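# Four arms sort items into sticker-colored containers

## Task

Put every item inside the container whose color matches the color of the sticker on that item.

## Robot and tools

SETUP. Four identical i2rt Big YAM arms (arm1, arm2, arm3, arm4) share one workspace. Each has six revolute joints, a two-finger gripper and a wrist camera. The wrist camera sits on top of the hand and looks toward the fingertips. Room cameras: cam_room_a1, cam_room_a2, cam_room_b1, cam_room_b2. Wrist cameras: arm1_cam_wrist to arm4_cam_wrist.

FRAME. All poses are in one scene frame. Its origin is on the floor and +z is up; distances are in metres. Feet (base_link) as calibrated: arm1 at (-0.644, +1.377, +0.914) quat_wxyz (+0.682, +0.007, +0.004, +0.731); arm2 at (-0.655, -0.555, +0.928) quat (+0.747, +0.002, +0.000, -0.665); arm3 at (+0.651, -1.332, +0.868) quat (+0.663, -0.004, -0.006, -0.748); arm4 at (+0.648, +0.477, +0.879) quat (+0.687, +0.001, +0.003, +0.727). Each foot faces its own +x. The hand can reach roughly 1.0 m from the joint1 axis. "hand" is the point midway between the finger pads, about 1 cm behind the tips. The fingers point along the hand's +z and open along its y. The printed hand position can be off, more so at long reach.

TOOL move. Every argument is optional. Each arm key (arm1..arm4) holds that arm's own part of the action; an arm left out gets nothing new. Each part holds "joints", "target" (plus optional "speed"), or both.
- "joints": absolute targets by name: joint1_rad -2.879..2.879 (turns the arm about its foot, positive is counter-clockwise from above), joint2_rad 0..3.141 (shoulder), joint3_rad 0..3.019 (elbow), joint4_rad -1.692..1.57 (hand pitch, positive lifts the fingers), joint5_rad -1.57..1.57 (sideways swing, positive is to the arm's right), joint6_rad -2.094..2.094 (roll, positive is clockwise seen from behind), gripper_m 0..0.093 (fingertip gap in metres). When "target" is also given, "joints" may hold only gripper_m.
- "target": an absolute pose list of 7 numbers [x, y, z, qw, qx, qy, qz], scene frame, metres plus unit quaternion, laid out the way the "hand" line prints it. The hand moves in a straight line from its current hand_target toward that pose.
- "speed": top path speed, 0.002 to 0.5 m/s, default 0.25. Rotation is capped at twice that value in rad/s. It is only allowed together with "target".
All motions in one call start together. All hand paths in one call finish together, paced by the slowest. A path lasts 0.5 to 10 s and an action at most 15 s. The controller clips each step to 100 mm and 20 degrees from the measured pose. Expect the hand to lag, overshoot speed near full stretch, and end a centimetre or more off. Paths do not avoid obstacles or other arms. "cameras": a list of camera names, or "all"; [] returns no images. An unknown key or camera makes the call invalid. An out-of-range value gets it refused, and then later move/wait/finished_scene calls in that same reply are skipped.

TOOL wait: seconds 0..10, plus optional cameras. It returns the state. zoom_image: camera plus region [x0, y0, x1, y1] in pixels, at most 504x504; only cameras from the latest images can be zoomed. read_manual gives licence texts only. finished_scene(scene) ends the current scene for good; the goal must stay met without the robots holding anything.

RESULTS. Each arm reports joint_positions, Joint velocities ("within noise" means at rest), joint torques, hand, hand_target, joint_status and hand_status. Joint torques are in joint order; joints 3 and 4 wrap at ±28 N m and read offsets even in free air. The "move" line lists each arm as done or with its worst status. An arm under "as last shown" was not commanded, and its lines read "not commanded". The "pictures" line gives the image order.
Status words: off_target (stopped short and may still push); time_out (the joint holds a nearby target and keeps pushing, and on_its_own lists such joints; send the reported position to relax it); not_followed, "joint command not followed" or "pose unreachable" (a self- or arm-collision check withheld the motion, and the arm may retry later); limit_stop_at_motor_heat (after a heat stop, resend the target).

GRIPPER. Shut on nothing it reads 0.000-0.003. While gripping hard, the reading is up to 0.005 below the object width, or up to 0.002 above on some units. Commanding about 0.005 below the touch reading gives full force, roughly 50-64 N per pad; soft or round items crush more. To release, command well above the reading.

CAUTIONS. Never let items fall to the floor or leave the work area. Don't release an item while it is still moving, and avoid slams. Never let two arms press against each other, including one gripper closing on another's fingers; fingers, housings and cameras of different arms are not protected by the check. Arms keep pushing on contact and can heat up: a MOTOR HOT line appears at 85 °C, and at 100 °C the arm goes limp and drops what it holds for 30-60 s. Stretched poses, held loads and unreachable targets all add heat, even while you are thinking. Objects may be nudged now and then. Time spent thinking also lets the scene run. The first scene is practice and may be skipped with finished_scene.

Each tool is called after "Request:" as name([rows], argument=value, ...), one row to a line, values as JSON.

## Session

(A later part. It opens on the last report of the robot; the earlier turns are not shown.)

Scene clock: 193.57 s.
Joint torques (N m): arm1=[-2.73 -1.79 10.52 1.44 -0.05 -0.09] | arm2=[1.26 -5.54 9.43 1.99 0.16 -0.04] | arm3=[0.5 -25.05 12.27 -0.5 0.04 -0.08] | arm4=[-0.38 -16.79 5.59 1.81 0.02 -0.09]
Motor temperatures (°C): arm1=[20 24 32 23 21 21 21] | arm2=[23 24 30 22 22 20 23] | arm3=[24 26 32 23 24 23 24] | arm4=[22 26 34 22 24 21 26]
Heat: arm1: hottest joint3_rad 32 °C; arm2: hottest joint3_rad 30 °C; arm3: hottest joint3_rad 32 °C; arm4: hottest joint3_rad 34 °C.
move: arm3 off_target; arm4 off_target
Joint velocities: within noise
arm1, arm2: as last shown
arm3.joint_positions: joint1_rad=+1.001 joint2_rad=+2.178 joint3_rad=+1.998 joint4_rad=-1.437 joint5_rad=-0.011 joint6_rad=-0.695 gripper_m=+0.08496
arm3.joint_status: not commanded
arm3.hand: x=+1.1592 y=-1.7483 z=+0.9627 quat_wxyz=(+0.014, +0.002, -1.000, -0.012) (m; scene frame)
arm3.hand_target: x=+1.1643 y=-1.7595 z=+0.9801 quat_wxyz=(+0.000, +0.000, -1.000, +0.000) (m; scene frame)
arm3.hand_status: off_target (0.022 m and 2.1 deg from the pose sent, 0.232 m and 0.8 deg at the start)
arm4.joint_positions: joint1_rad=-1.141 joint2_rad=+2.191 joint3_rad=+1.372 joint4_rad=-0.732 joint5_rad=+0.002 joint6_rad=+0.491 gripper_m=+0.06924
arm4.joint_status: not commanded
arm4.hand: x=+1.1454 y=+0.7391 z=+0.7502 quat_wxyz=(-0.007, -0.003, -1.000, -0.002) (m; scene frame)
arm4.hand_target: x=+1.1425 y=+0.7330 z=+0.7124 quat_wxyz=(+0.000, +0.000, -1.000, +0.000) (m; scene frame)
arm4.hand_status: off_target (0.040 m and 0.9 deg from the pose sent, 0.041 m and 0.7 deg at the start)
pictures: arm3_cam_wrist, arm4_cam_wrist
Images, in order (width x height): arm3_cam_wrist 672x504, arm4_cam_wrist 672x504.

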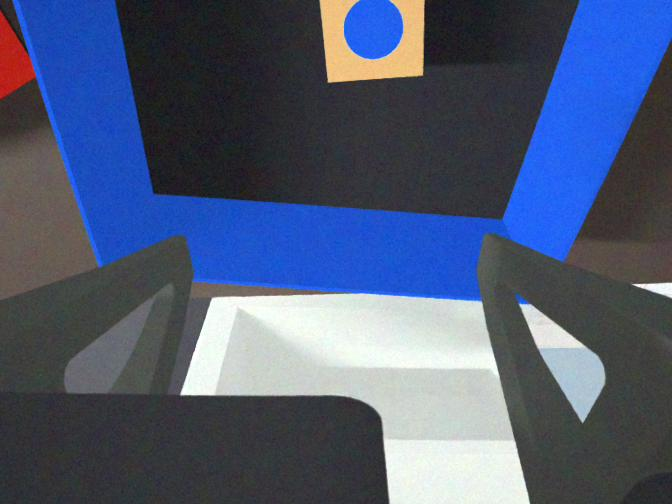

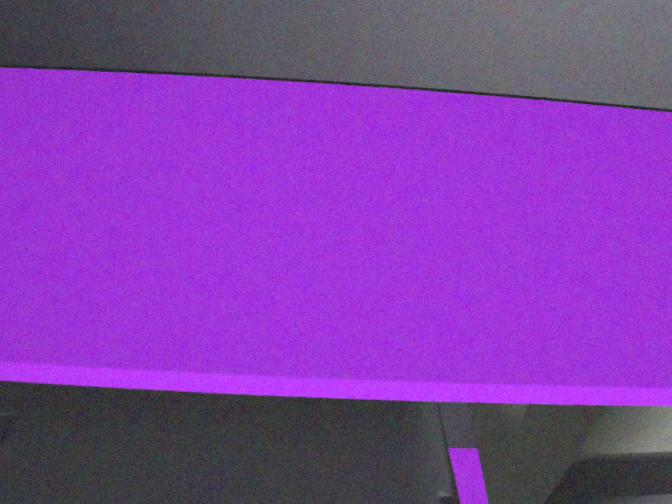

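Blue done. Arm4 release.

Request:
move(arm4={"target":[1.143,0.734,0.742,0,0,1,0],"joints":{"gripper_m":0.09},"speed":0.06}, cameras=["arm4_cam_wrist"])

Request:
move(arm4={"target":[1.135,0.735,0.98,0,0,1,0],"speed":0.25}, cameras=["arm3_cam_wrist","arm4_cam_wrist"])

Scene clock: 199.47 s.
Joint torques (N m): arm1=[-2.84 -2.37 10.55 1.44 -0.09 -0.04] | arm2=[1.26 -5.48 9.43 1.96 0.15 -0.04] | arm3=[0.44 -24.88 12.26 -0.5 0.02 -0.09] | arm4=[0.44 -23.06 5.44 -0.38 0.01 -0.07]
Motor temperatures (°C): arm1=[20 24 32 23 21 21 21] | arm2=[23 24 30 22 22 20 23] | arm3=[24 27 32 23 24 23 24] | arm4=[22 26 34 22 24 21 26]
Heat: arm1: hottest joint3_rad 32 °C; arm2: hottest joint3_rad 30 °C; arm3: hottest joint3_rad 32 °C; arm4: hottest joint3_rad 34 °C.
move: arm4 done
Joint velocities: within noise
arm1, arm2, arm3: as last shown
arm4.joint_positions: joint1_rad=-1.141 joint2_rad=+2.216 joint3_rad=+1.369 joint4_rad=-0.718 joint5_rad=+0.002 joint6_rad=+0.491 gripper_m=+0.08991
arm4.joint_status: all done
arm4.hand: x=+1.1410 y=+0.7366 z=+0.7360 quat_wxyz=(-0.001, -0.003, -1.000, +0.002) (m; scene frame)
arm4.hand_target: x=+1.1431 y=+0.7340 z=+0.7420 quat_wxyz=(+0.000, +0.000, -1.000, +0.000) (m; scene frame)
arm4.hand_status: done (0.007 m and 0.4 deg from the pose sent, 0.010 m and 0.9 deg at the start)
pictures: arm4_cam_wrist
Images, in order (width x height): arm4_cam_wrist 672x504.

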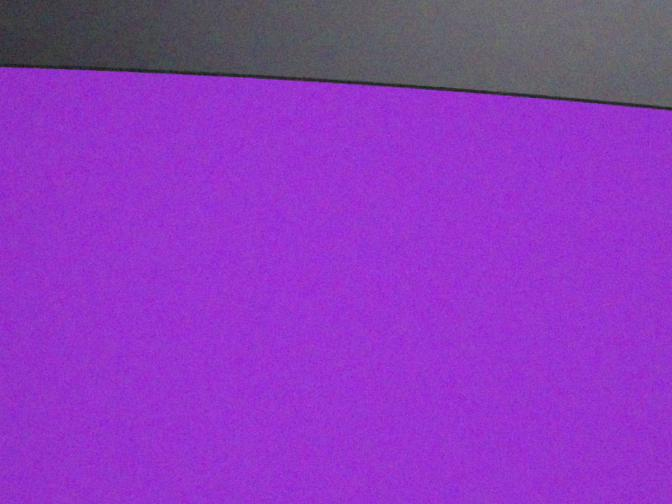

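Scene clock: 201.13 s.
Joint torques (N m): arm1=[-2.37 -1.2 10.61 1.46 -0.09 -0.05] | arm2=[1.32 -5.6 9.43 2 0.15 -0.04] | arm3=[0.73 -24.94 12.27 -0.51 0.03 -0.08] | arm4=[0.67 -19.19 10.24 -0.4 0.04 -0.02]
Motor temperatures (°C): arm1=[20 24 32 23 21 21 21] | arm2=[23 24 30 22 22 20 23] | arm3=[24 27 32 23 24 23 24] | arm4=[22 26 34 22 24 21 26]
Heat: arm1: hottest joint3_rad 32 °C; arm2: hottest joint3_rad 30 °C; arm3: hottest joint3_rad 32 °C; arm4: hottest joint3_rad 34 °C.
move: arm4 off_target
Joint velocities: within noise
arm1, arm2, arm3: as last shown
arm4.joint_positions: joint1_rad=-1.141 joint2_rad=+1.840 joint3_rad=+1.466 joint4_rad=-1.214 joint5_rad=+0.002 joint6_rad=+0.491 gripper_m=+0.08992
arm4.joint_status: not commanded
arm4.hand: x=+1.1258 y=+0.7288 z=+0.9683 quat_wxyz=(+0.009, -0.003, -1.000, +0.006) (m; scene frame)
arm4.hand_target: x=+1.1346 y=+0.7348 z=+0.9799 quat_wxyz=(+0.000, +0.000, -1.000, +0.000) (m; scene frame)
arm4.hand_status: off_target (0.016 m and 1.3 deg from the pose sent, 0.244 m and 0.4 deg at the start)
pictures: arm3_cam_wrist, arm4_cam_wrist
Images, in order (width x height): arm3_cam_wrist 672x504, arm4_cam_wrist 672x504.

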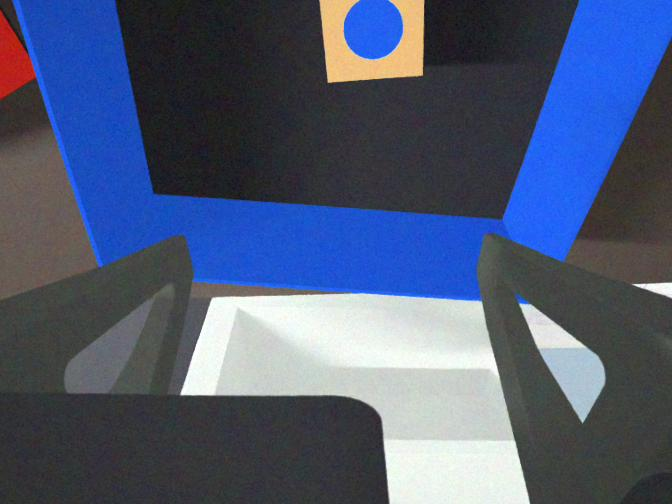

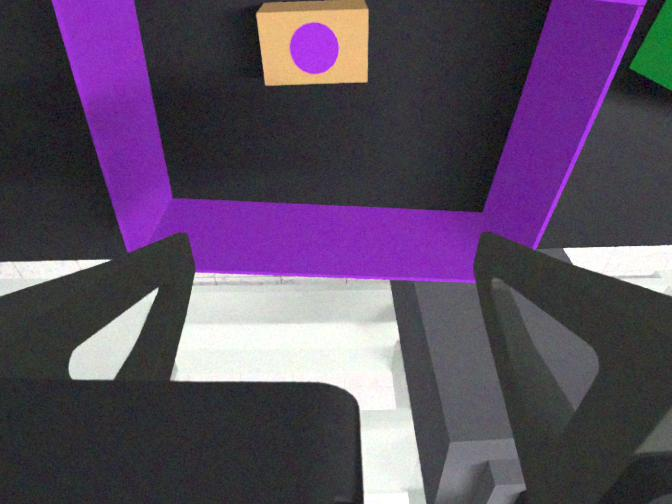

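Request:
finished_scene(scene=3)

The scene is finished: the task was done.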